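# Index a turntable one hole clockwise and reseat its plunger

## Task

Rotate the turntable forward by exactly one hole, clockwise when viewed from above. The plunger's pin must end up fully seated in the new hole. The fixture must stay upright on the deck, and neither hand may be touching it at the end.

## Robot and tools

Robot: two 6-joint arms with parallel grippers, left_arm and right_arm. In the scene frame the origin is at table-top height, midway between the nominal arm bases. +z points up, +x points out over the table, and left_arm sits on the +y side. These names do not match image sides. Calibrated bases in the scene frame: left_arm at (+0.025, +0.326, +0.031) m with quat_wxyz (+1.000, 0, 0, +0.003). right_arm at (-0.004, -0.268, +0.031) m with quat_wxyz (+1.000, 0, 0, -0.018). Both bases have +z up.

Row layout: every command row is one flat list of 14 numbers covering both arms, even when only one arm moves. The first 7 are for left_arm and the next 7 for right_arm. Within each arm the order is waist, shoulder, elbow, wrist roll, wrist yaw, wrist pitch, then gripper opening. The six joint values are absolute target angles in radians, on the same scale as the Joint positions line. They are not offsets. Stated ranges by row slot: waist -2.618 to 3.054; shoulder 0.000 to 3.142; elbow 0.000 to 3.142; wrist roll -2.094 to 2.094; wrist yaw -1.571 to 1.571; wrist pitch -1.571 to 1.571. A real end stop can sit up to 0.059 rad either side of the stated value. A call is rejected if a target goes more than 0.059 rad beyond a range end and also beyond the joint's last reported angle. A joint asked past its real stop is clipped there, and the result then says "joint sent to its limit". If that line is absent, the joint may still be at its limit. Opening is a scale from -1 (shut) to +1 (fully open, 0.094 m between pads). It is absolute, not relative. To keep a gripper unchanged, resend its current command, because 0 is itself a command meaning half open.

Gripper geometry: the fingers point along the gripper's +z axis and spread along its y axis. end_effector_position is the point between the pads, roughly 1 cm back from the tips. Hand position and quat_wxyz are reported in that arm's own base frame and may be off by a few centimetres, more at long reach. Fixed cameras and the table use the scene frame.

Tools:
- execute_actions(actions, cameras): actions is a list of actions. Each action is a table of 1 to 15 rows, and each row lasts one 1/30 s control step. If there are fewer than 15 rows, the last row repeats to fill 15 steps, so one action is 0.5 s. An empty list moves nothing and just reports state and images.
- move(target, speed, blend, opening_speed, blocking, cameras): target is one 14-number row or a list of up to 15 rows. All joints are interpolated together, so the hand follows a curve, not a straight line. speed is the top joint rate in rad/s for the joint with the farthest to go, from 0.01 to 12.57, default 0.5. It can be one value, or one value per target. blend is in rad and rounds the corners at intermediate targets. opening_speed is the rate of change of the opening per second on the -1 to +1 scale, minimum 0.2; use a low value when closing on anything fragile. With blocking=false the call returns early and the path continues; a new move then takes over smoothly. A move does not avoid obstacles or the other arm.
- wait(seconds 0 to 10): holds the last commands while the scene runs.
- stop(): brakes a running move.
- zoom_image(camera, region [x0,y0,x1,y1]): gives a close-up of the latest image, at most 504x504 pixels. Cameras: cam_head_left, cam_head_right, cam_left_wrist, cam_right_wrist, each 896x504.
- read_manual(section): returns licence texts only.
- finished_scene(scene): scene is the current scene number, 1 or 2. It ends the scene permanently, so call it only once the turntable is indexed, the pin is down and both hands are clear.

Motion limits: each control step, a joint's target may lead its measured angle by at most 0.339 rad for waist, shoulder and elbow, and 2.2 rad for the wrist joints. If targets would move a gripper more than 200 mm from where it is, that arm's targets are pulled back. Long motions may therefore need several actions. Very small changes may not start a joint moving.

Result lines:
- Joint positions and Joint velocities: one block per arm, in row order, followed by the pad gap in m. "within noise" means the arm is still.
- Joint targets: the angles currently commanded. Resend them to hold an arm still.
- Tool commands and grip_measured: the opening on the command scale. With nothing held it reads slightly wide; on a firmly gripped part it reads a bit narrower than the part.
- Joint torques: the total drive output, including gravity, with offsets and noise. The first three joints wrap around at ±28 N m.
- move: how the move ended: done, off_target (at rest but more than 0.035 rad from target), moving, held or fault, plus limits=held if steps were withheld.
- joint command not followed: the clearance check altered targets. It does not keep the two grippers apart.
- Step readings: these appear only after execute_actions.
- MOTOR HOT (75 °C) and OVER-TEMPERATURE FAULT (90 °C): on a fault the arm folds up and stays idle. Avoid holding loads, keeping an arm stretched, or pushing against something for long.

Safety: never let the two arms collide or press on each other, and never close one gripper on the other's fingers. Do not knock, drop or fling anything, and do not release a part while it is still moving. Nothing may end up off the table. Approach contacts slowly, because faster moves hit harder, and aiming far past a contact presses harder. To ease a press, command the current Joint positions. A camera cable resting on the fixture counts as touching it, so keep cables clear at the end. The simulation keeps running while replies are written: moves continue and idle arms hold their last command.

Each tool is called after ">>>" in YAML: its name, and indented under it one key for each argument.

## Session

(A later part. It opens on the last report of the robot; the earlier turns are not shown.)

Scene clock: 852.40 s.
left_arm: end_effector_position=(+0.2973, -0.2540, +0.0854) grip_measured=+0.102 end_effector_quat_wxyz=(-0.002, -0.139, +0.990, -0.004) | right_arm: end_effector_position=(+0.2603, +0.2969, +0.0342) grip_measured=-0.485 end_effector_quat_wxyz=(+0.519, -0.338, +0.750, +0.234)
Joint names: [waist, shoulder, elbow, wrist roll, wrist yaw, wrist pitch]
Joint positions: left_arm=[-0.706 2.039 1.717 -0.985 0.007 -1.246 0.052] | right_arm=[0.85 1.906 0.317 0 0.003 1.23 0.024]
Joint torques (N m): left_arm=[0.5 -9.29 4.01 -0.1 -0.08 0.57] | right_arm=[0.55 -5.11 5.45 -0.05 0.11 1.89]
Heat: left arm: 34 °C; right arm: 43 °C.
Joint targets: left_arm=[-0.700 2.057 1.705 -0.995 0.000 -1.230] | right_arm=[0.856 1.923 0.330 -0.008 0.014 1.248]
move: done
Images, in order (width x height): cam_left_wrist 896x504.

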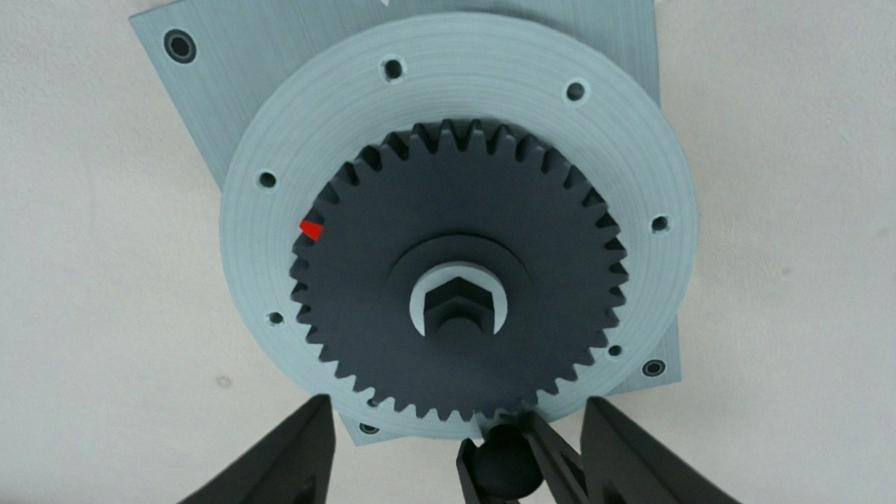

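>>> move:
  target: [-0.700, 2.081, 1.593, -0.995, 0, -1.093, 0.1, 0.856, 1.923, 0.330, -0.008, 0.014, 1.248, -0.62]
  speed: 0.2
  cameras: ["cam_left_wrist", "cam_right_wrist"]

Scene clock: 887.90 s.
left_arm: end_effector_position=(+0.2980, -0.2546, +0.0489) grip_measured=+0.102 end_effector_quat_wxyz=(-0.001, -0.139, +0.990, -0.004) | right_arm: end_effector_position=(+0.2603, +0.2969, +0.0342) grip_measured=-0.485 end_effector_quat_wxyz=(+0.519, -0.338, +0.750, +0.234)
Joint names: [waist, shoulder, elbow, wrist roll, wrist yaw, wrist pitch]
Joint positions: left_arm=[-0.706 2.062 1.606 -0.985 0.007 -1.109 0.052] | right_arm=[0.85 1.906 0.317 0 0.003 1.23 0.024]
Joint torques (N m): left_arm=[0.51 -9.33 3.92 -0.1 -0.06 0.58] | right_arm=[0.55 -5.09 5.44 -0.06 0.1 1.91]
Heat: left arm: 34 °C; right arm: 43 °C.
Joint targets: left_arm=[-0.700 2.081 1.593 -0.995 0.000 -1.093] | right_arm=[0.856 1.923 0.330 -0.008 0.014 1.248]
move: done
Images, in order (width x height): cam_left_wrist 896x504, cam_right_wrist 896x504.

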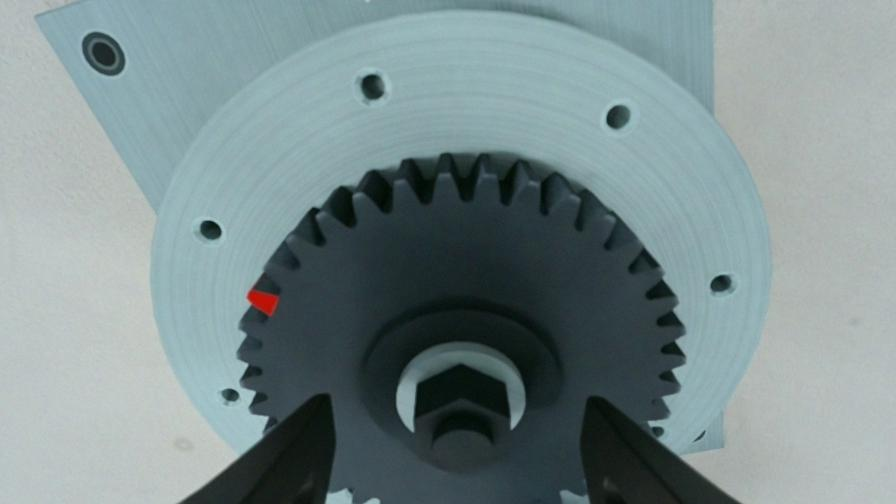

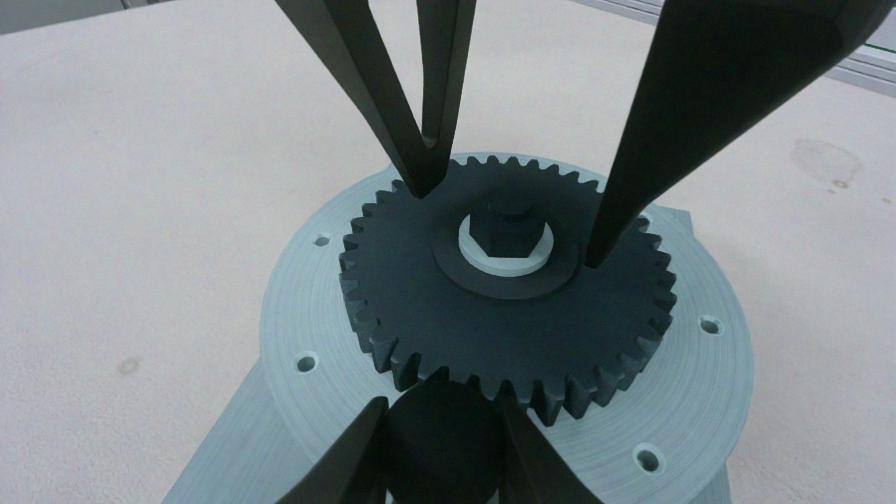

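>>> move:
  target: [-0.700, 2.081, 1.593, -0.995, 0, -1.093, -0.72, 0.856, 1.923, 0.330, -0.008, 0.014, 1.248, -0.62]
  speed: 0.2
  opening_speed: 0.3
  cameras: ["cam_left_wrist", "cam_right_wrist"]

Scene clock: 901.47 s.
left_arm: end_effector_position=(+0.2984, -0.2550, +0.0489) grip_measured=-0.636 end_effector_quat_wxyz=(+0.000, -0.139, +0.990, -0.005) | right_arm: end_effector_position=(+0.2603, +0.2969, +0.0342) grip_measured=-0.485 end_effector_quat_wxyz=(+0.519, -0.338, +0.750, +0.234)
Joint names: [waist, shoulder, elbow, wrist roll, wrist yaw, wrist pitch]
Joint positions: left_arm=[-0.706 2.062 1.606 -0.986 0.007 -1.107 0.017] | right_arm=[0.85 1.906 0.317 0 0.003 1.23 0.024]
Joint torques (N m): left_arm=[0.47 -9.35 3.92 -0.1 -0.07 0.58] | right_arm=[0.55 -5.09 5.49 -0.06 0.1 1.91]
Heat: left arm: 35 °C; right arm: 43 °C.
Joint targets: left_arm=[-0.700 2.081 1.593 -0.995 0.000 -1.093] | right_arm=[0.856 1.923 0.330 -0.008 0.014 1.248]
move: done
Images, in order (width x height): cam_left_wrist 896x504, cam_right_wrist 896x504.

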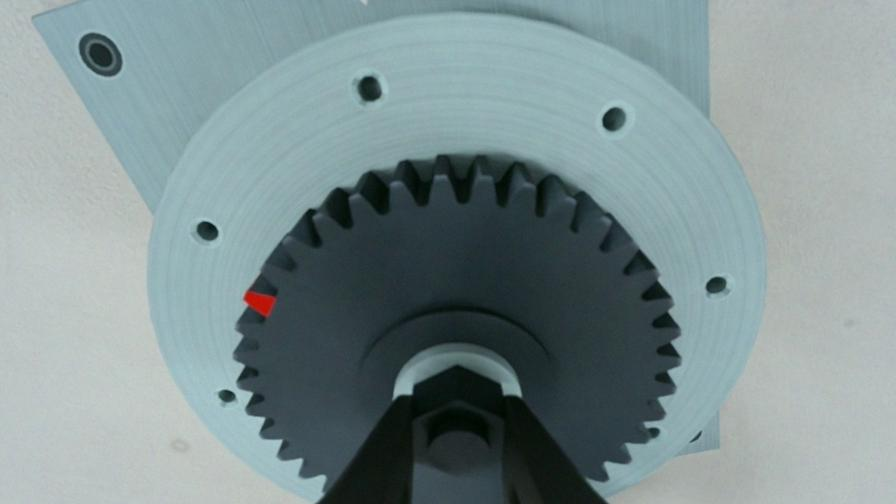

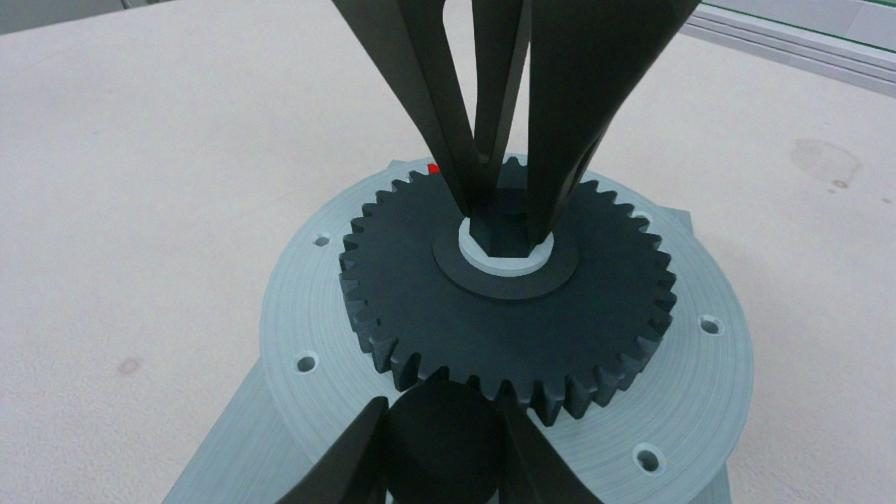

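>>> move:
  target: [-0.700, 2.081, 1.593, -0.995, 0, -1.093, -0.72, 0.856, 1.855, 0.330, -0.008, 0.014, 1.184, -0.62]
  speed: 0.1
  cameras: ["cam_left_wrist", "cam_right_wrist"]

Scene clock: 919.93 s.
left_arm: end_effector_position=(+0.2984, -0.2550, +0.0489) grip_measured=-0.637 end_effector_quat_wxyz=(+0.000, -0.139, +0.990, -0.005) | right_arm: end_effector_position=(+0.2602, +0.2967, +0.0343) grip_measured=-0.485 end_effector_quat_wxyz=(+0.513, -0.340, +0.753, +0.231)
Joint names: [waist, shoulder, elbow, wrist roll, wrist yaw, wrist pitch]
Joint positions: left_arm=[-0.706 2.062 1.606 -0.986 0.007 -1.107 0.017] | right_arm=[0.85 1.884 0.321 0 0.003 1.188 0.024]
Joint torques (N m): left_arm=[0.5 -9.36 3.92 -0.1 -0.07 0.58] | right_arm=[0.58 -8.62 5.14 -0.07 0.11 1.69]
Heat: left arm: 35 °C; right arm: 43 °C.
Joint targets: left_arm=[-0.700 2.081 1.593 -0.995 0.000 -1.093] | right_arm=[0.856 1.855 0.330 -0.008 0.014 1.184]
move: done
Images, in order (width x height): cam_left_wrist 896x504, cam_right_wrist 896x504.

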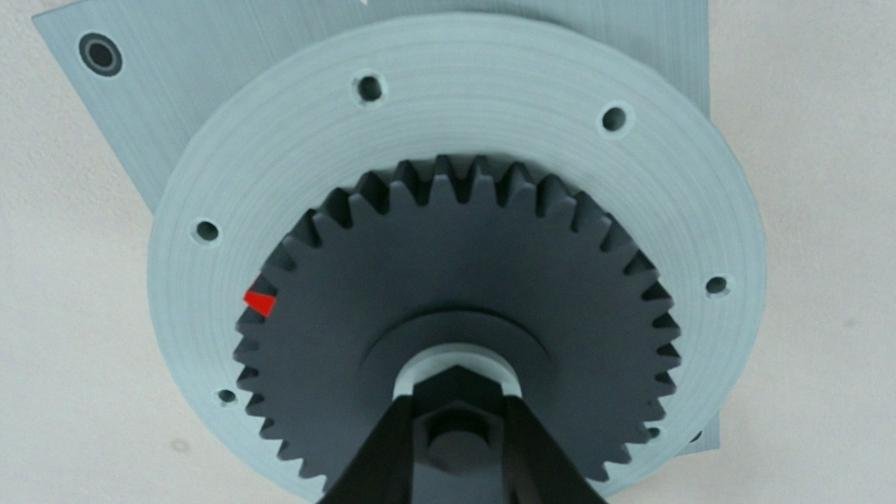

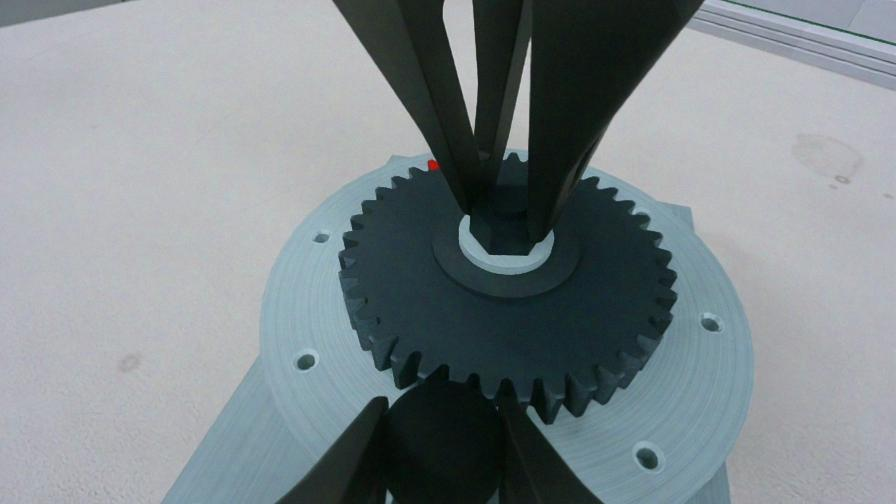

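>>> move:
  target: [-0.700, 2.081, 1.593, -0.995, 0, -1.093, -0.72, 0.856, 1.815, 0.330, -0.008, 0.014, 1.178, -0.65]
  speed: 0.1
  cameras: ["cam_right_wrist"]

Scene clock: 937.30 s.
left_arm: end_effector_position=(+0.2984, -0.2550, +0.0489) grip_measured=-0.637 end_effector_quat_wxyz=(+0.000, -0.139, +0.990, -0.005) | right_arm: end_effector_position=(+0.2602, +0.2967, +0.0348) grip_measured=-0.485 end_effector_quat_wxyz=(+0.508, -0.341, +0.757, +0.229)
Joint names: [waist, shoulder, elbow, wrist roll, wrist yaw, wrist pitch]
Joint positions: left_arm=[-0.706 2.062 1.606 -0.986 0.007 -1.107 0.017] | right_arm=[0.85 1.859 0.328 0 0.003 1.142 0.024]
Joint torques (N m): left_arm=[0.49 -9.33 3.92 -0.11 -0.08 0.58] | right_arm=[0.57 -9.87 4.7 -0.07 0.09 2.03]
Heat: left arm: 36 °C; right arm: 42 °C.
Joint targets: left_arm=[-0.700 2.081 1.593 -0.995 0.000 -1.093] | right_arm=[0.856 1.815 0.330 -0.008 0.014 1.178]
move: off_target (right_arm); right_arm: the shoulder is farthest, 0.044 rad from its target
Images, in order (width x height): cam_right_wrist 896x504.

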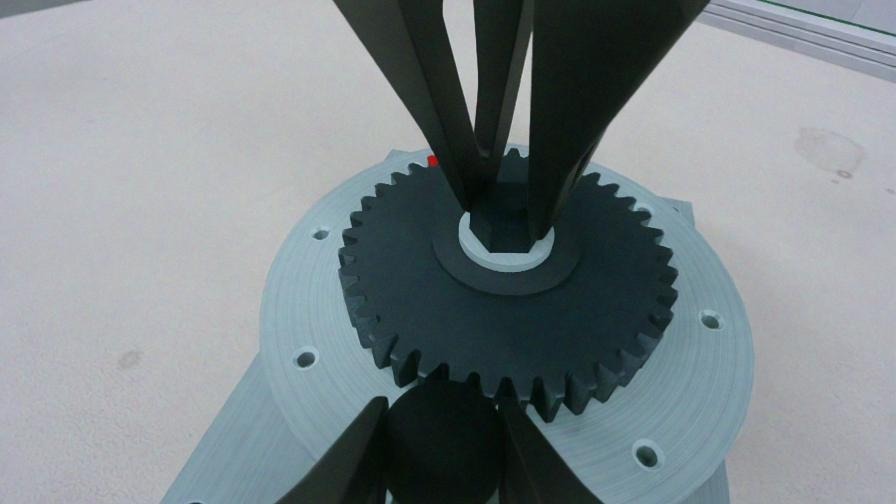

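>>> move:
  target: [-0.700, 2.081, 1.593, -0.995, 0, -1.093, -0.72, 0.856, 1.815, 0.330, -0.008, 0.014, 1.30, -0.7]
  speed: 0.1
  cameras: ["cam_right_wrist"]

Scene clock: 960.03 s.
left_arm: end_effector_position=(+0.2984, -0.2550, +0.0489) grip_measured=-0.637 end_effector_quat_wxyz=(+0.000, -0.139, +0.990, -0.005) | right_arm: end_effector_position=(+0.2606, +0.2972, +0.0365) grip_measured=-0.485 end_effector_quat_wxyz=(+0.510, -0.341, +0.755, +0.230)
Joint names: [waist, shoulder, elbow, wrist roll, wrist yaw, wrist pitch]
Joint positions: left_arm=[-0.706 2.062 1.606 -0.986 0.007 -1.107 0.017] | right_arm=[0.85 1.859 0.328 0 0.003 1.149 0.024]
Joint torques (N m): left_arm=[0.47 -9.33 3.9 -0.09 -0.07 0.58] | right_arm=[0.58 -9.83 4.7 -0.05 0.11 3.09]
Heat: left arm: 36 °C; right arm: 44 °C.
Joint targets: left_arm=[-0.700 2.081 1.593 -0.995 0.000 -1.093] | right_arm=[0.856 1.815 0.330 -0.008 0.014 1.300]
move: off_target (right_arm); right_arm: the wrist pitch is farthest, 0.151 rad from its target
Images, in order (width x height): cam_right_wrist 896x504.

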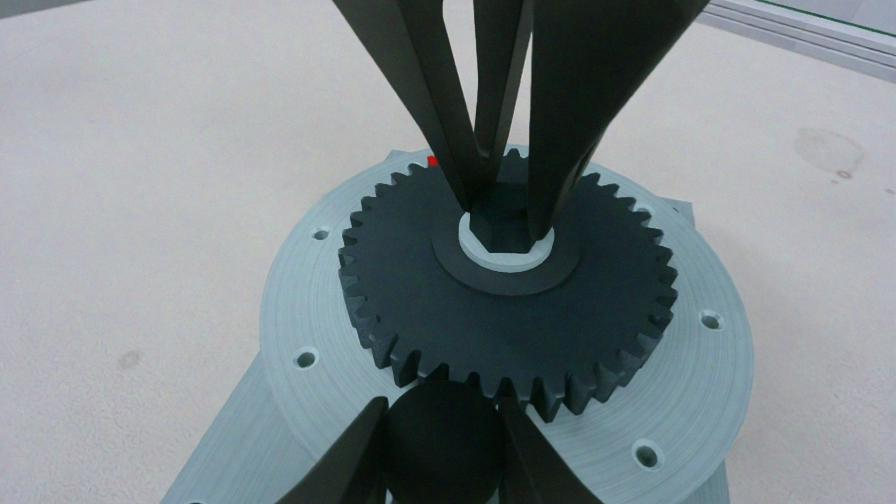

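>>> move:
  target: [-0.700, 2.081, 1.593, -0.995, 0, -1.093, -0.72, 0.856, 1.79, 0.330, -0.008, 0.014, 1.42, -0.75]
  speed: 0.1
  cameras: ["cam_right_wrist"]

Scene clock: 965.90 s.
left_arm: end_effector_position=(+0.2984, -0.2550, +0.0489) grip_measured=-0.637 end_effector_quat_wxyz=(+0.000, -0.139, +0.990, -0.005) | right_arm: end_effector_position=(+0.2612, +0.2977, +0.0408) grip_measured=-0.485 end_effector_quat_wxyz=(+0.518, -0.338, +0.750, +0.233)
Joint names: [waist, shoulder, elbow, wrist roll, wrist yaw, wrist pitch]
Joint positions: left_arm=[-0.706 2.062 1.606 -0.986 0.007 -1.107 0.017] | right_arm=[0.85 1.859 0.324 0 0.003 1.173 0.024]
Joint torques (N m): left_arm=[0.51 -9.36 3.9 -0.09 -0.06 0.59] | right_arm=[0.58 -11.85 5.04 -0.06 0.09 3.99]
Heat: left arm: 36 °C; right arm: 46 °C.
Joint targets: left_arm=[-0.700 2.081 1.593 -0.995 0.000 -1.093] | right_arm=[0.856 1.790 0.330 -0.008 0.014 1.420]
move: off_target (right_arm); right_arm: the wrist pitch is farthest, 0.247 rad from its target
Images, in order (width x height): cam_right_wrist 896x504.

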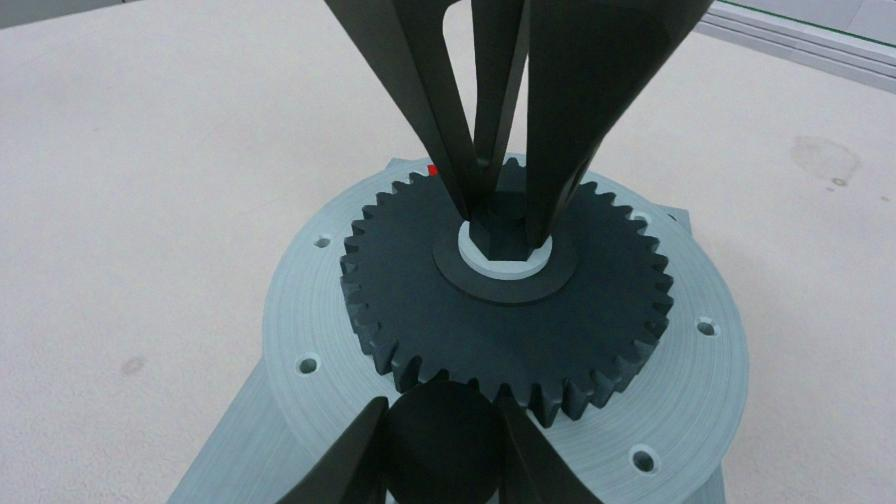

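>>> move:
  target: [-0.700, 2.081, 1.593, -0.995, 0, -1.093, -0.72, 0.856, 1.765, 0.330, -0.008, 0.014, 1.50, -0.78]
  speed: 0.1
  cameras: ["cam_right_wrist", "cam_head_right", "cam_left_wrist"]

Scene clock: 977.57 s.
left_arm: end_effector_position=(+0.2978, -0.2557, +0.0489) grip_measured=-0.638 end_effector_quat_wxyz=(-0.002, -0.140, +0.990, -0.007) | right_arm: end_effector_position=(+0.2605, +0.2969, +0.0428) grip_measured=-0.485 end_effector_quat_wxyz=(+0.522, -0.337, +0.747, +0.235)
Joint names: [waist, shoulder, elbow, wrist roll, wrist yaw, wrist pitch]
Joint positions: left_arm=[-0.706 2.062 1.606 -0.987 0.013 -1.107 0.017] | right_arm=[0.85 1.859 0.315 0 0.003 1.192 0.024]
Joint torques (N m): left_arm=[0.5 -9.32 3.9 -0.08 -0.13 0.59] | right_arm=[0.62 -13.79 5.79 -0.08 0.09 4.51]
Heat: left arm: 36 °C; right arm: 52 °C.
Joint targets: left_arm=[-0.700 2.081 1.593 -0.995 0.000 -1.093] | right_arm=[0.856 1.765 0.330 -0.008 0.014 1.500]
move: off_target (right_arm); right_arm: the wrist pitch is farthest, 0.308 rad from its target
Images, in order (width x height): cam_head_right 896x504, cam_left_wrist 896x504, cam_right_wrist 896x504.

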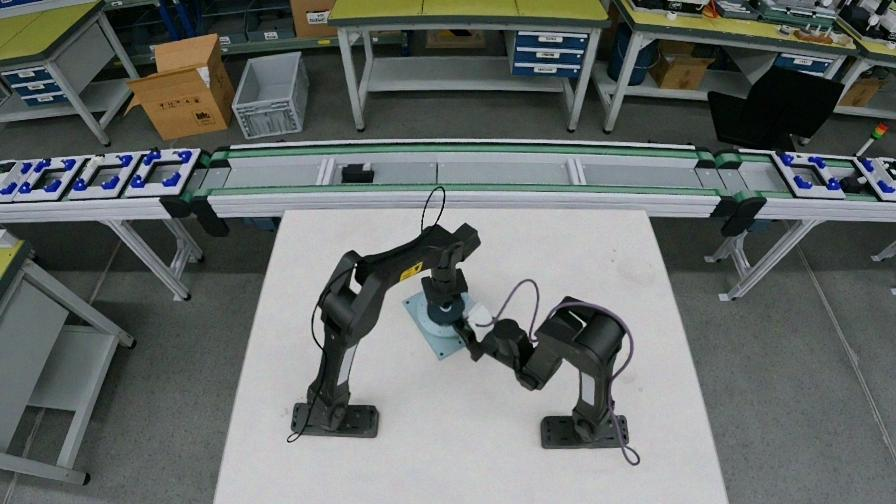

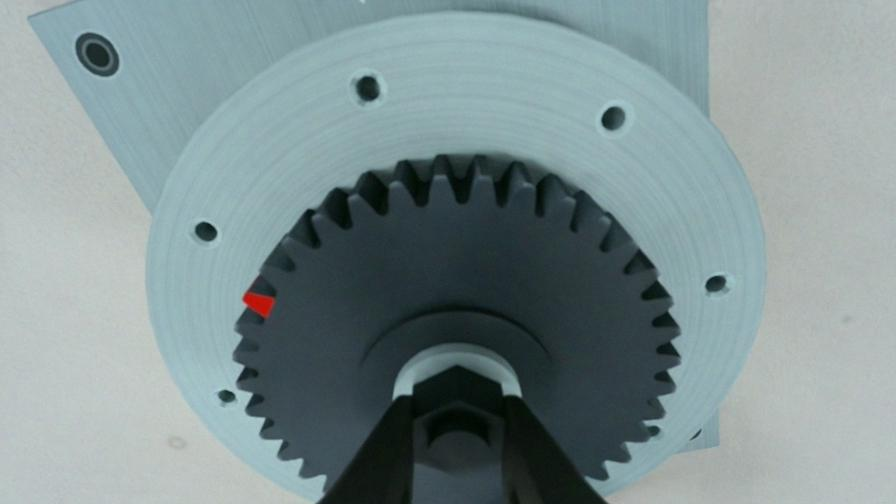

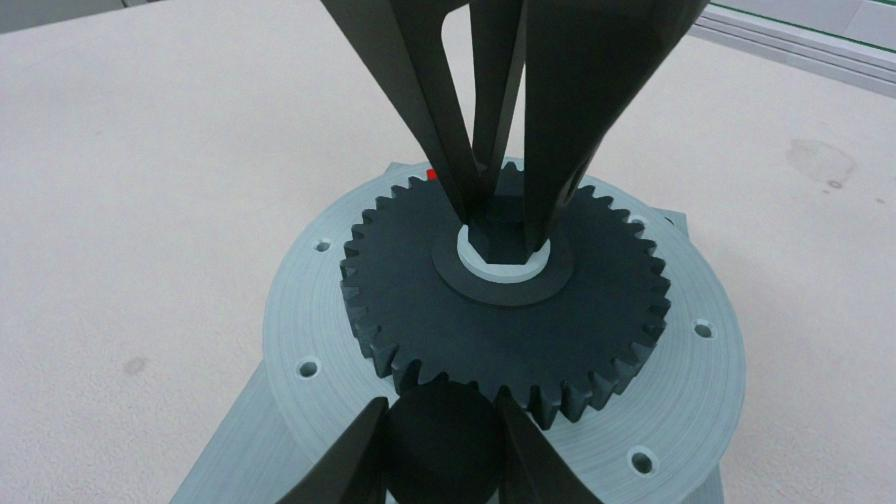

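>>> move:
  target: [-0.700, 2.081, 1.593, -0.85, 0, -1.093, -0.72, 0.856, 1.765, 0.330, -0.008, 0.014, 1.50, -0.78]
  speed: 0.3
  cameras: ["cam_left_wrist"]

Scene clock: 992.33 s.
left_arm: end_effector_position=(+0.2977, -0.2559, +0.0489) grip_measured=-0.638 end_effector_quat_wxyz=(-0.002, -0.079, +0.997, -0.008) | right_arm: end_effector_position=(+0.2604, +0.2969, +0.0432) grip_measured=-0.485 end_effector_quat_wxyz=(+0.523, -0.337, +0.747, +0.235)
Joint names: [waist, shoulder, elbow, wrist roll, wrist yaw, wrist pitch]
Joint positions: left_arm=[-0.706 2.062 1.606 -0.865 0.014 -1.107 0.017] | right_arm=[0.85 1.859 0.314 0 0.003 1.195 0.024]
Joint torques (N m): left_arm=[0.5 -9.35 3.89 0.21 -0.12 0.58] | right_arm=[0.57 -13.81 5.94 -0.07 0.11 4.5]
Heat: left arm: 36 °C; right arm: 61 °C.
Joint targets: left_arm=[-0.700 2.081 1.593 -0.850 0.000 -1.093] | right_arm=[0.856 1.765 0.330 -0.008 0.014 1.500]
move: off_target (right_arm); right_arm: the wrist pitch is farthest, 0.305 rad from its target
Images, in order (width x height): cam_left_wrist 896x504.

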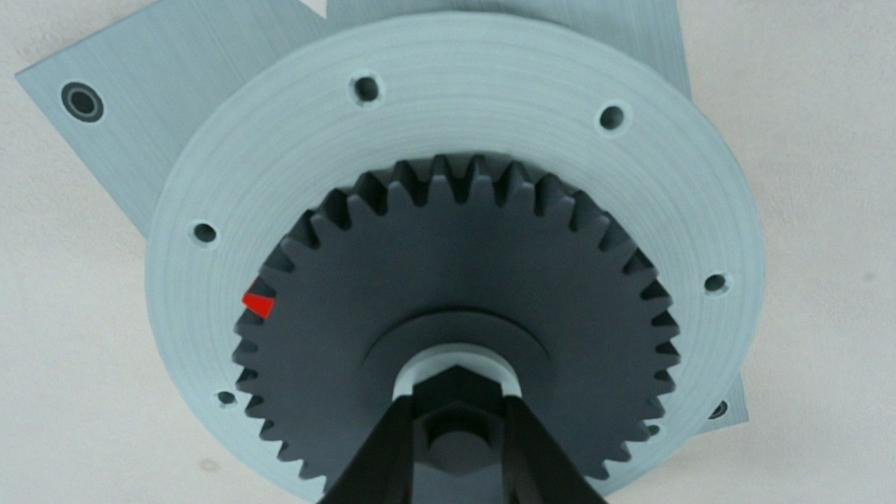

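>>> move:
  target: [-0.700, 2.081, 1.593, -0.85, 0, -1.093, -0.72, 0.856, 1.870, 0.325, -0.008, 0.014, 1.21, -0.7]
  speed: 0.25
  cameras: ["cam_right_wrist"]

Scene clock: 1003.33 s.
left_arm: end_effector_position=(+0.2977, -0.2559, +0.0489) grip_measured=-0.638 end_effector_quat_wxyz=(-0.002, -0.079, +0.997, -0.008) | right_arm: end_effector_position=(+0.2593, +0.2956, +0.0385) grip_measured=-0.485 end_effector_quat_wxyz=(+0.515, -0.339, +0.752, +0.232)
Joint names: [waist, shoulder, elbow, wrist roll, wrist yaw, wrist pitch]
Joint positions: left_arm=[-0.706 2.062 1.606 -0.864 0.014 -1.107 0.017] | right_arm=[0.85 1.86 0.314 0 0.003 1.176 0.024]
Joint torques (N m): left_arm=[0.5 -9.32 3.9 0.17 -0.13 0.59] | right_arm=[0.58 -5.44 5.44 -0.06 0.11 2.03]
Heat: left arm: 36 °C; right arm: 63 °C.
Joint targets: left_arm=[-0.700 2.081 1.593 -0.850 0.000 -1.093] | right_arm=[0.856 1.870 0.325 -0.008 0.014 1.210]
move: done
Images, in order (width x height): cam_right_wrist 896x504.

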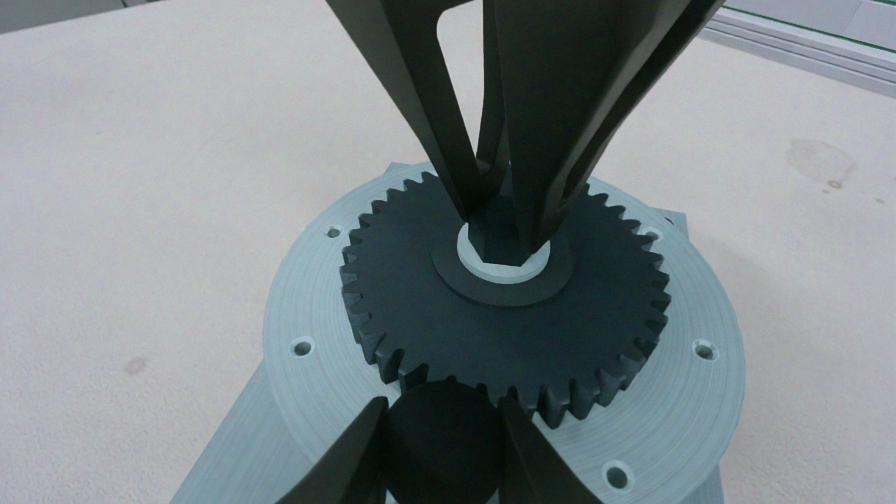

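>>> move:
  target: [-0.700, 2.081, 1.593, -0.19, 0, -1.093, -0.72, 0.856, 1.870, 0.325, -0.008, 0.014, 1.21, -0.7]
  speed: 0.4
  cameras: ["cam_right_wrist", "cam_left_wrist", "cam_head_right"]

Scene clock: 1014.20 s.
left_arm: end_effector_position=(+0.2975, -0.2566, +0.0489) grip_measured=-0.638 end_effector_quat_wxyz=(+0.000, +0.235, +0.972, -0.010) | right_arm: end_effector_position=(+0.2593, +0.2956, +0.0385) grip_measured=-0.485 end_effector_quat_wxyz=(+0.515, -0.339, +0.752, +0.232)
Joint names: [waist, shoulder, elbow, wrist roll, wrist yaw, wrist pitch]
Joint positions: left_arm=[-0.706 2.062 1.606 -0.233 0.017 -1.106 0.017] | right_arm=[0.85 1.86 0.314 0 0.003 1.176 0.024]
Joint torques (N m): left_arm=[0.5 -9.28 3.93 0.5 -0.16 0.57] | right_arm=[0.53 -5.41 5.44 -0.07 0.1 2.04]
Heat: left arm: 36 °C; right arm: 56 °C.
Joint targets: left_arm=[-0.700 2.081 1.593 -0.190 0.000 -1.093] | right_arm=[0.856 1.870 0.325 -0.008 0.014 1.210]
move: off_target (left_arm); left_arm: the wrist roll is farthest, 0.043 rad from its target
Images, in order (width x height): cam_head_right 896x504, cam_left_wrist 896x504, cam_right_wrist 896x504.

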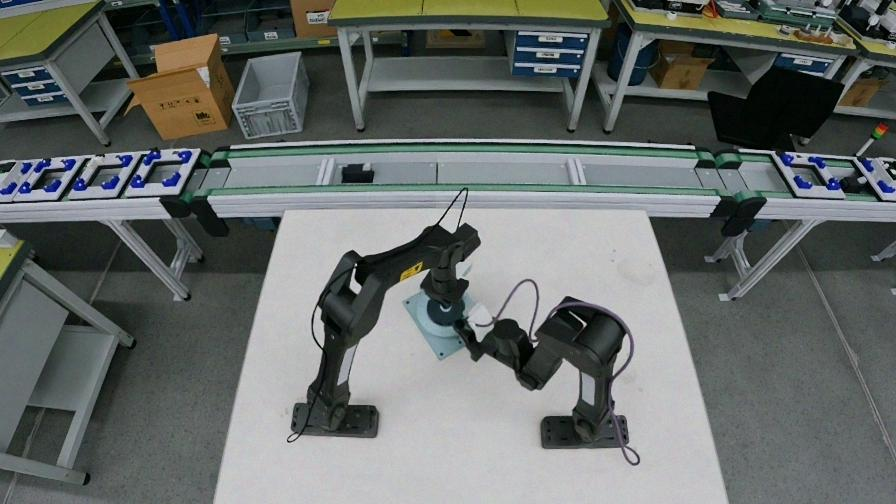

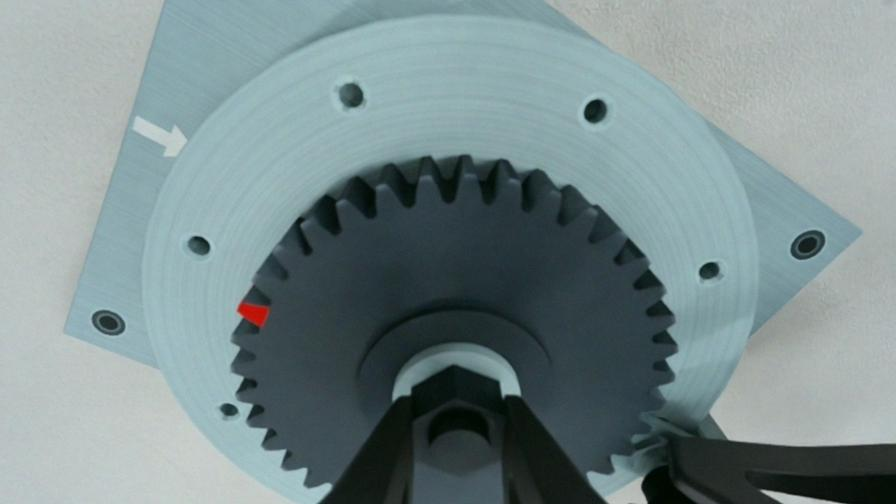

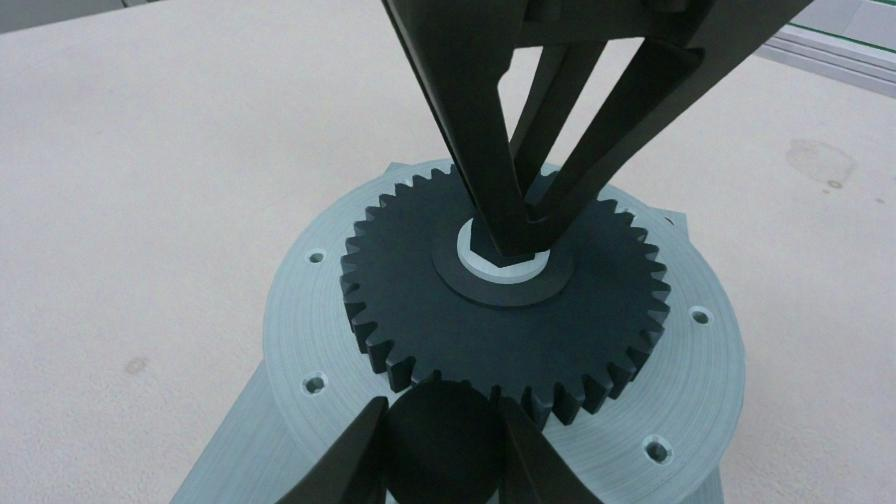

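>>> move:
  target: [-0.700, 2.081, 1.593, -0.10, 0, -1.093, -0.75, 0.856, 1.870, 0.325, -0.008, 0.014, 1.21, -0.7]
  speed: 0.2
  cameras: ["cam_right_wrist", "cam_left_wrist"]

Scene clock: 1030.10 s.
left_arm: end_effector_position=(+0.2974, -0.2567, +0.0489) grip_measured=-0.638 end_effector_quat_wxyz=(+0.000, +0.280, +0.960, -0.010) | right_arm: end_effector_position=(+0.2594, +0.2955, +0.0371) grip_measured=-0.485 end_effector_quat_wxyz=(+0.514, -0.339, +0.753, +0.231)
Joint names: [waist, shoulder, elbow, wrist roll, wrist yaw, wrist pitch]
Joint positions: left_arm=[-0.706 2.062 1.606 -0.139 0.018 -1.106 0.017] | right_arm=[0.85 1.863 0.316 0 0.004 1.173 0.024]
Joint torques (N m): left_arm=[0.5 -9.33 3.89 0.46 -0.16 0.57] | right_arm=[0.57 -5.71 5.3 -0.07 0.09 2.07]
Heat: left arm: 36 °C; right arm: 53 °C.
Joint targets: left_arm=[-0.700 2.081 1.593 -0.100 0.000 -1.093] | right_arm=[0.856 1.870 0.325 -0.008 0.014 1.210]
move: off_target (left_arm, right_arm); left_arm: the wrist roll is farthest, 0.039 rad from its target; right_arm: the wrist pitch is farthest, 0.037 rad from its target
Images, in order (width x height): cam_left_wrist 896x504, cam_right_wrist 896x504.

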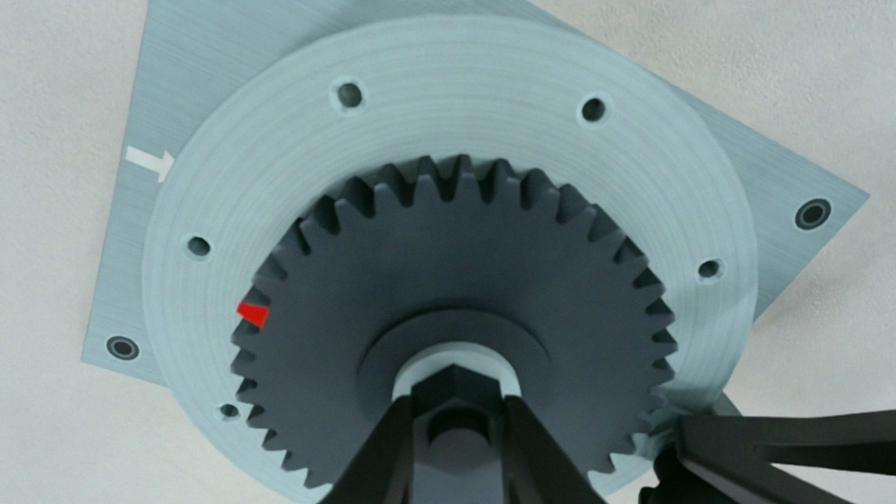

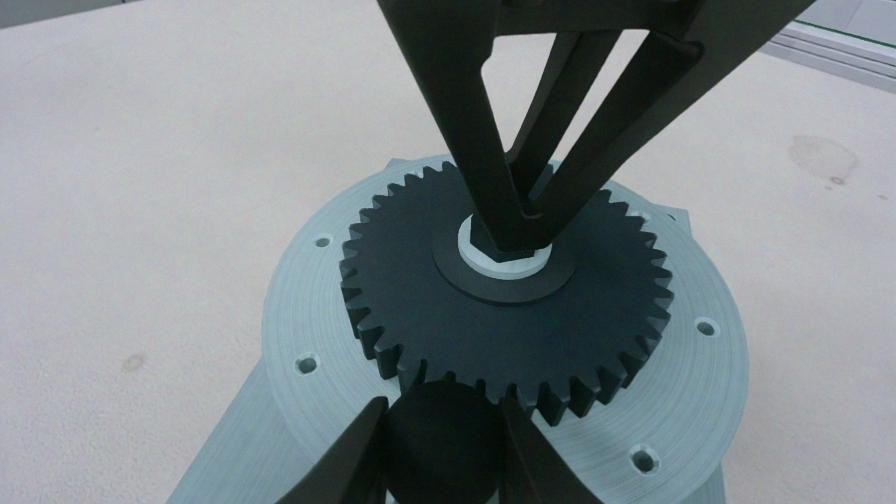

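>>> move:
  target: [-0.700, 2.081, 1.593, -0.10, 0, -1.093, -0.75, 0.856, 1.923, 0.330, -0.008, 0.014, 1.24, -0.7]
  speed: 0.1
  cameras: ["cam_right_wrist", "cam_left_wrist"]

Scene clock: 1041.37 s.
left_arm: end_effector_position=(+0.2979, -0.2562, +0.0489) grip_measured=-0.638 end_effector_quat_wxyz=(+0.001, +0.283, +0.959, -0.008) | right_arm: end_effector_position=(+0.2607, +0.2970, +0.0364) grip_measured=-0.485 end_effector_quat_wxyz=(+0.521, -0.337, +0.748, +0.234)
Joint names: [waist, shoulder, elbow, wrist roll, wrist yaw, wrist pitch]
Joint positions: left_arm=[-0.706 2.062 1.606 -0.133 0.014 -1.106 0.017] | right_arm=[0.85 1.9 0.316 0 0.004 1.23 0.024]
Joint torques (N m): left_arm=[0.49 -9.33 3.92 0.39 -0.13 0.57] | right_arm=[0.59 -4.63 5.56 -0.06 0.1 1.83]
Heat: left arm: 36 °C; right arm: 52 °C.
Joint targets: left_arm=[-0.700 2.081 1.593 -0.100 0.000 -1.093] | right_arm=[0.856 1.923 0.330 -0.008 0.014 1.240]
move: done
Images, in order (width x height): cam_left_wrist 896x504, cam_right_wrist 896x504.

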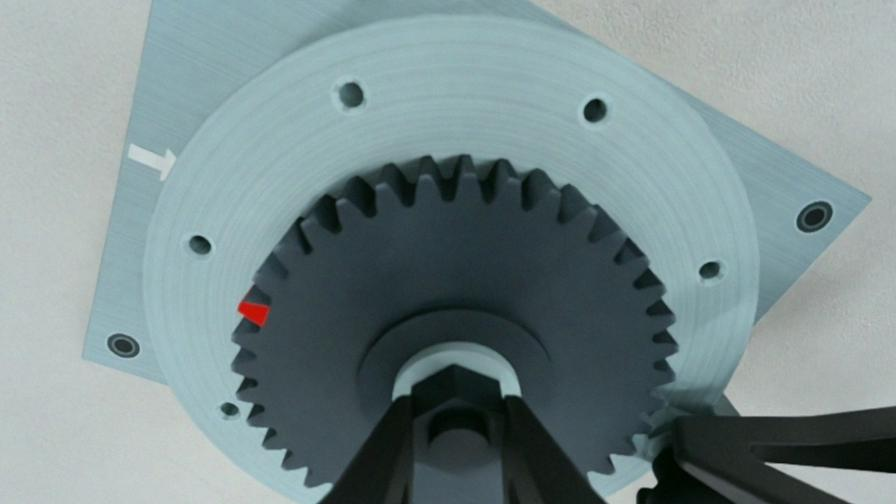

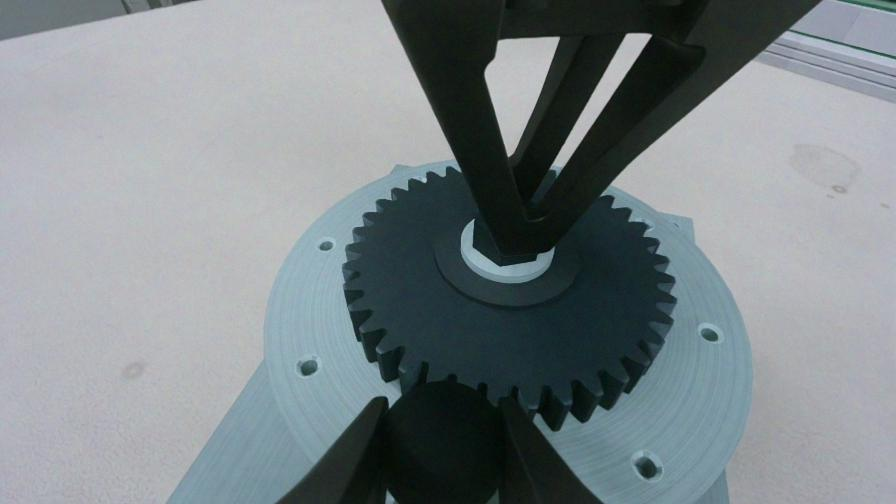

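>>> move:
  target: [-0.700, 2.081, 1.593, -0.133, 0, -1.093, -0.75, 0.856, 1.940, 0.330, -0.008, 0.014, 1.22, -0.7]
  speed: 0.1
  cameras: ["cam_right_wrist"]

Scene clock: 1052.50 s.
left_arm: end_effector_position=(+0.2980, -0.2561, +0.0489) grip_measured=-0.638 end_effector_quat_wxyz=(+0.001, +0.280, +0.960, -0.008) | right_arm: end_effector_position=(+0.2608, +0.2971, +0.0337) grip_measured=-0.485 end_effector_quat_wxyz=(+0.520, -0.338, +0.749, +0.234)
Joint names: [waist, shoulder, elbow, wrist roll, wrist yaw, wrist pitch]
Joint positions: left_arm=[-0.706 2.062 1.606 -0.138 0.014 -1.106 0.017] | right_arm=[0.85 1.914 0.318 0 0.004 1.238 0.024]
Joint torques (N m): left_arm=[0.47 -9.33 3.92 0.07 -0.13 0.55] | right_arm=[0.57 -4.49 5.33 -0.08 0.09 1.57]
Heat: left arm: 36 °C; right arm: 52 °C.
Joint targets: left_arm=[-0.700 2.081 1.593 -0.133 0.000 -1.093] | right_arm=[0.856 1.940 0.330 -0.008 0.014 1.220]
move: done
Images, in order (width x height): cam_right_wrist 896x504.

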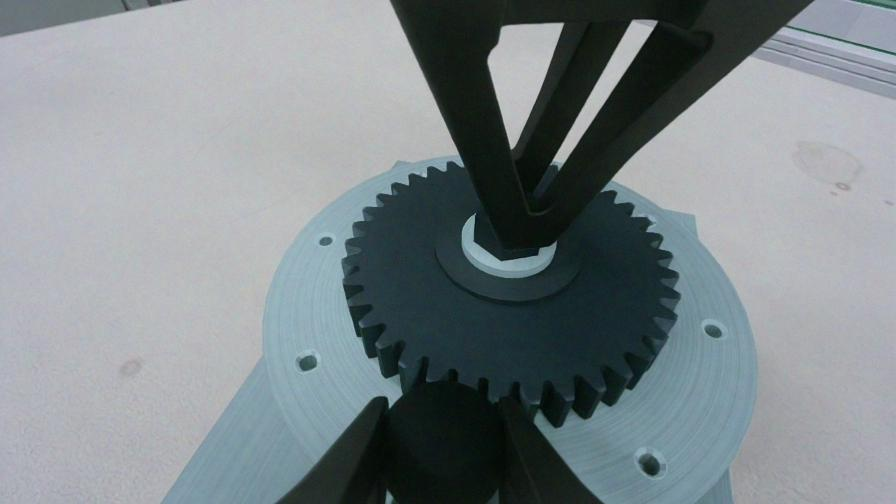

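>>> move:
  target:
    - [-0.700, 2.081, 1.593, -0.133, 0, -1.093, -0.3, 0.856, 1.940, 0.330, -0.008, 0.014, 1.22, -0.7]
    - [-0.700, 2.030, 1.740, -0.133, 0, -1.265, -0.3, 0.856, 1.940, 0.330, -0.008, 0.014, 1.22, -0.7]
  speed: 0.3
  opening_speed: 0.4
  cameras: ["cam_right_wrist", "cam_left_wrist"]

Scene clock: 1075.77 s.
left_arm: end_effector_position=(+0.2956, -0.2527, +0.0761) grip_measured=-0.302 end_effector_quat_wxyz=(-0.013, +0.280, +0.960, +0.002) | right_arm: end_effector_position=(+0.2608, +0.2971, +0.0337) grip_measured=-0.485 end_effector_quat_wxyz=(+0.520, -0.338, +0.749, +0.234)
Joint names: [waist, shoulder, elbow, wrist roll, wrist yaw, wrist pitch]
Joint positions: left_arm=[-0.706 2.062 1.715 -0.14 0.008 -1.249 0.033] | right_arm=[0.85 1.914 0.318 0 0.004 1.238 0.024]
Joint torques (N m): left_arm=[0.5 -14.2 6.9 0.09 -0.06 0.15] | right_arm=[0.53 -4.42 5.37 -0.06 0.08 1.58]
Heat: left arm: 36 °C; right arm: 49 °C.
Joint targets: left_arm=[-0.700 2.030 1.740 -0.133 0.000 -1.265] | right_arm=[0.856 1.940 0.330 -0.008 0.014 1.220]
move: done
Images, in order (width x height): cam_left_wrist 896x504, cam_right_wrist 896x504.

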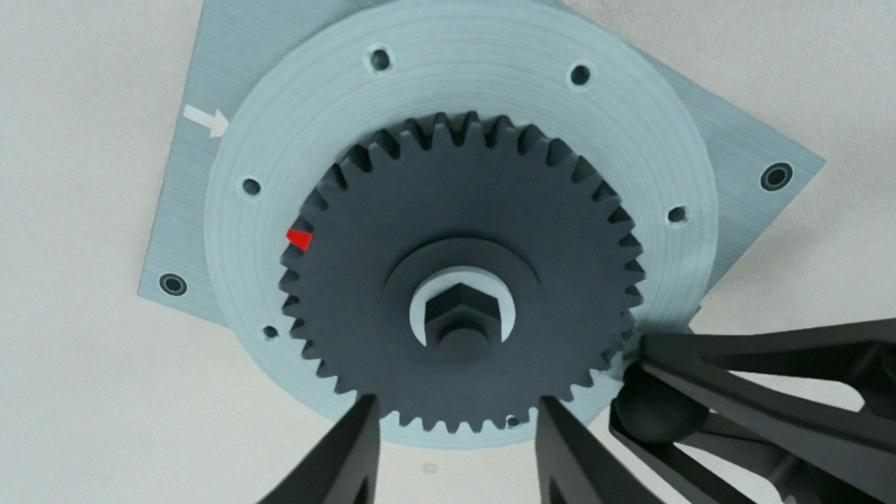

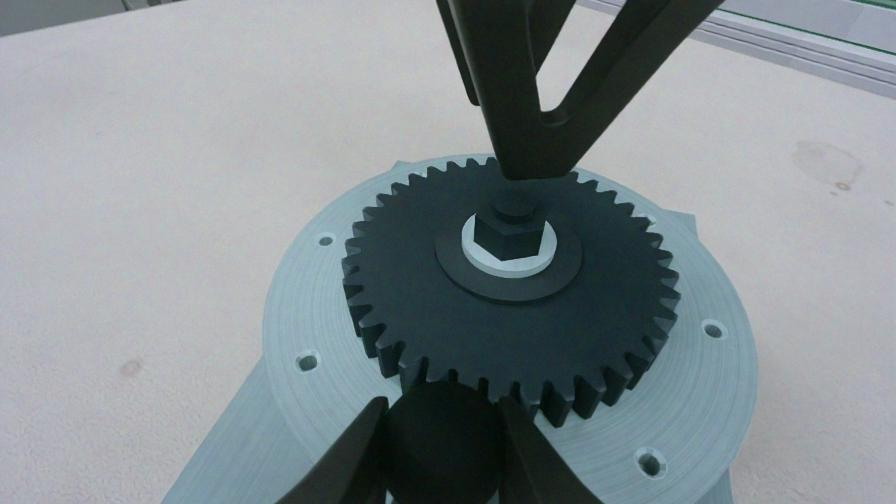

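>>> move:
  target:
    - [-0.700, 2.030, 1.88, -0.133, 0, -1.40, -0.3, 0.856, 1.940, 0.330, -0.008, 0.014, 1.22, -0.7]
    - [-0.3, 2.030, 1.88, -0.133, 0, -1.40, -0.3, 0.856, 1.935, 0.330, -0.008, 0.014, 1.23, 0.2]
    - [-0.3, 2.030, 1.88, -0.133, 0, -1.40, -0.3, 0.850, 1.83, 0.262, -0.008, 0.014, 1.19, 0.2]
    - [-0.3, 2.030, 1.88, -0.133, 0, -1.40, -0.3, 0.845, 1.62, 0.13, 0, 0.014, 1.10, 0.2]
    - [-0.3, 2.030, 1.88, -0.133, 0, -1.40, -0.3, 0.823, 1.5345, 0.101, 0, 0, 1.0835, 0.2]
  speed: [0.4, 0.6, 0.3, 0.4, 0.5]
  opening_speed: 0.5
  cameras: ["cam_right_wrist", "cam_left_wrist", "cam_head_left"]

Scene clock: 1099.37 s.
left_arm: end_effector_position=(+0.3753, -0.1119, +0.1117) grip_measured=-0.302 end_effector_quat_wxyz=(-0.009, +0.076, +0.997, +0.002) | right_arm: end_effector_position=(+0.2288, +0.2510, +0.0629) grip_measured=+0.198 end_effector_quat_wxyz=(+0.526, -0.329, +0.749, +0.230)
Joint names: [waist, shoulder, elbow, wrist roll, wrist yaw, wrist pitch]
Joint positions: left_arm=[-0.292 2.062 1.856 -0.14 0.001 -1.384 0.033] | right_arm=[0.831 1.55 0.11 0 0.004 1.094 0.056]
Joint torques (N m): left_arm=[-0.69 -14.26 6.76 0.11 -0.02 0.17] | right_arm=[-0.8 -5.12 4.27 0.02 -0.06 1.66]
Heat: left arm: 39 °C; right arm: 48 °C.
Joint targets: left_arm=[-0.300 2.030 1.880 -0.133 0.000 -1.400] | right_arm=[0.823 1.534 0.101 0.000 0.000 1.084]
move: done
Images, in order (width x height): cam_head_left 896x504, cam_left_wrist 896x504, cam_right_wrist 896x504.

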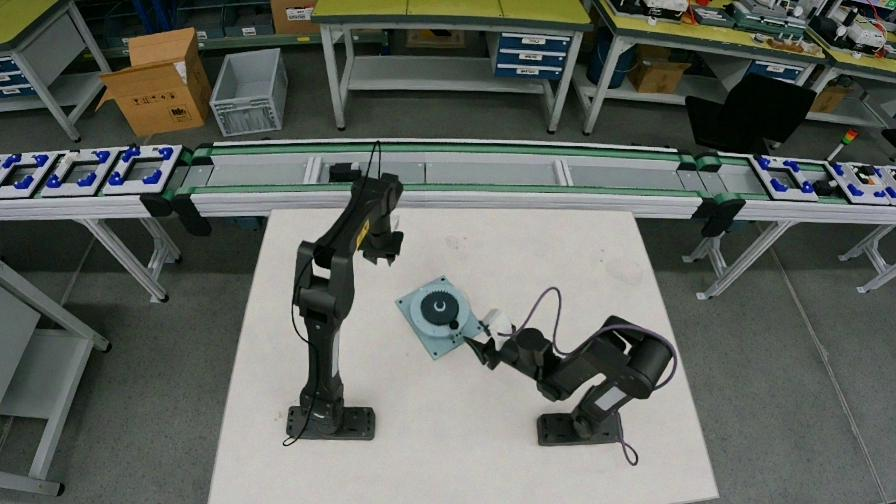

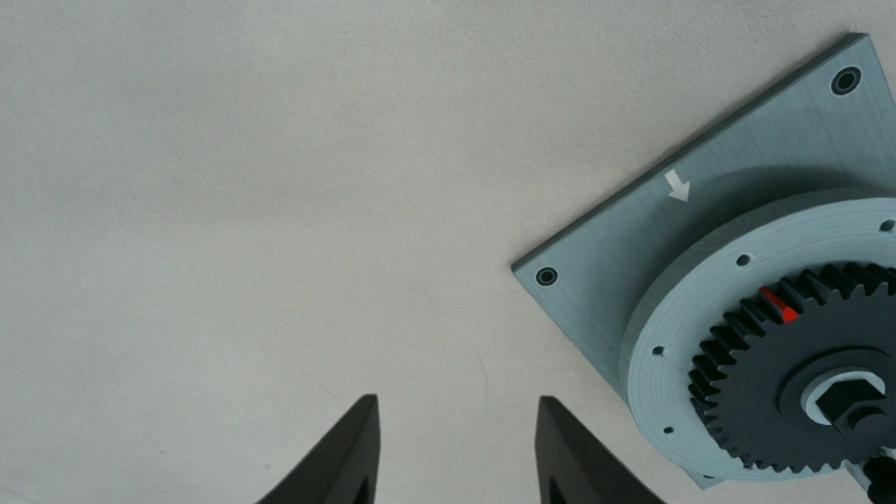

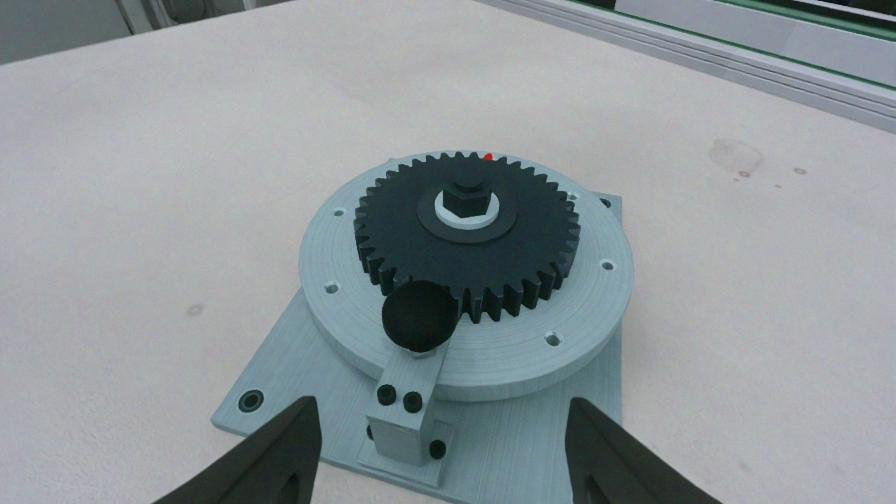

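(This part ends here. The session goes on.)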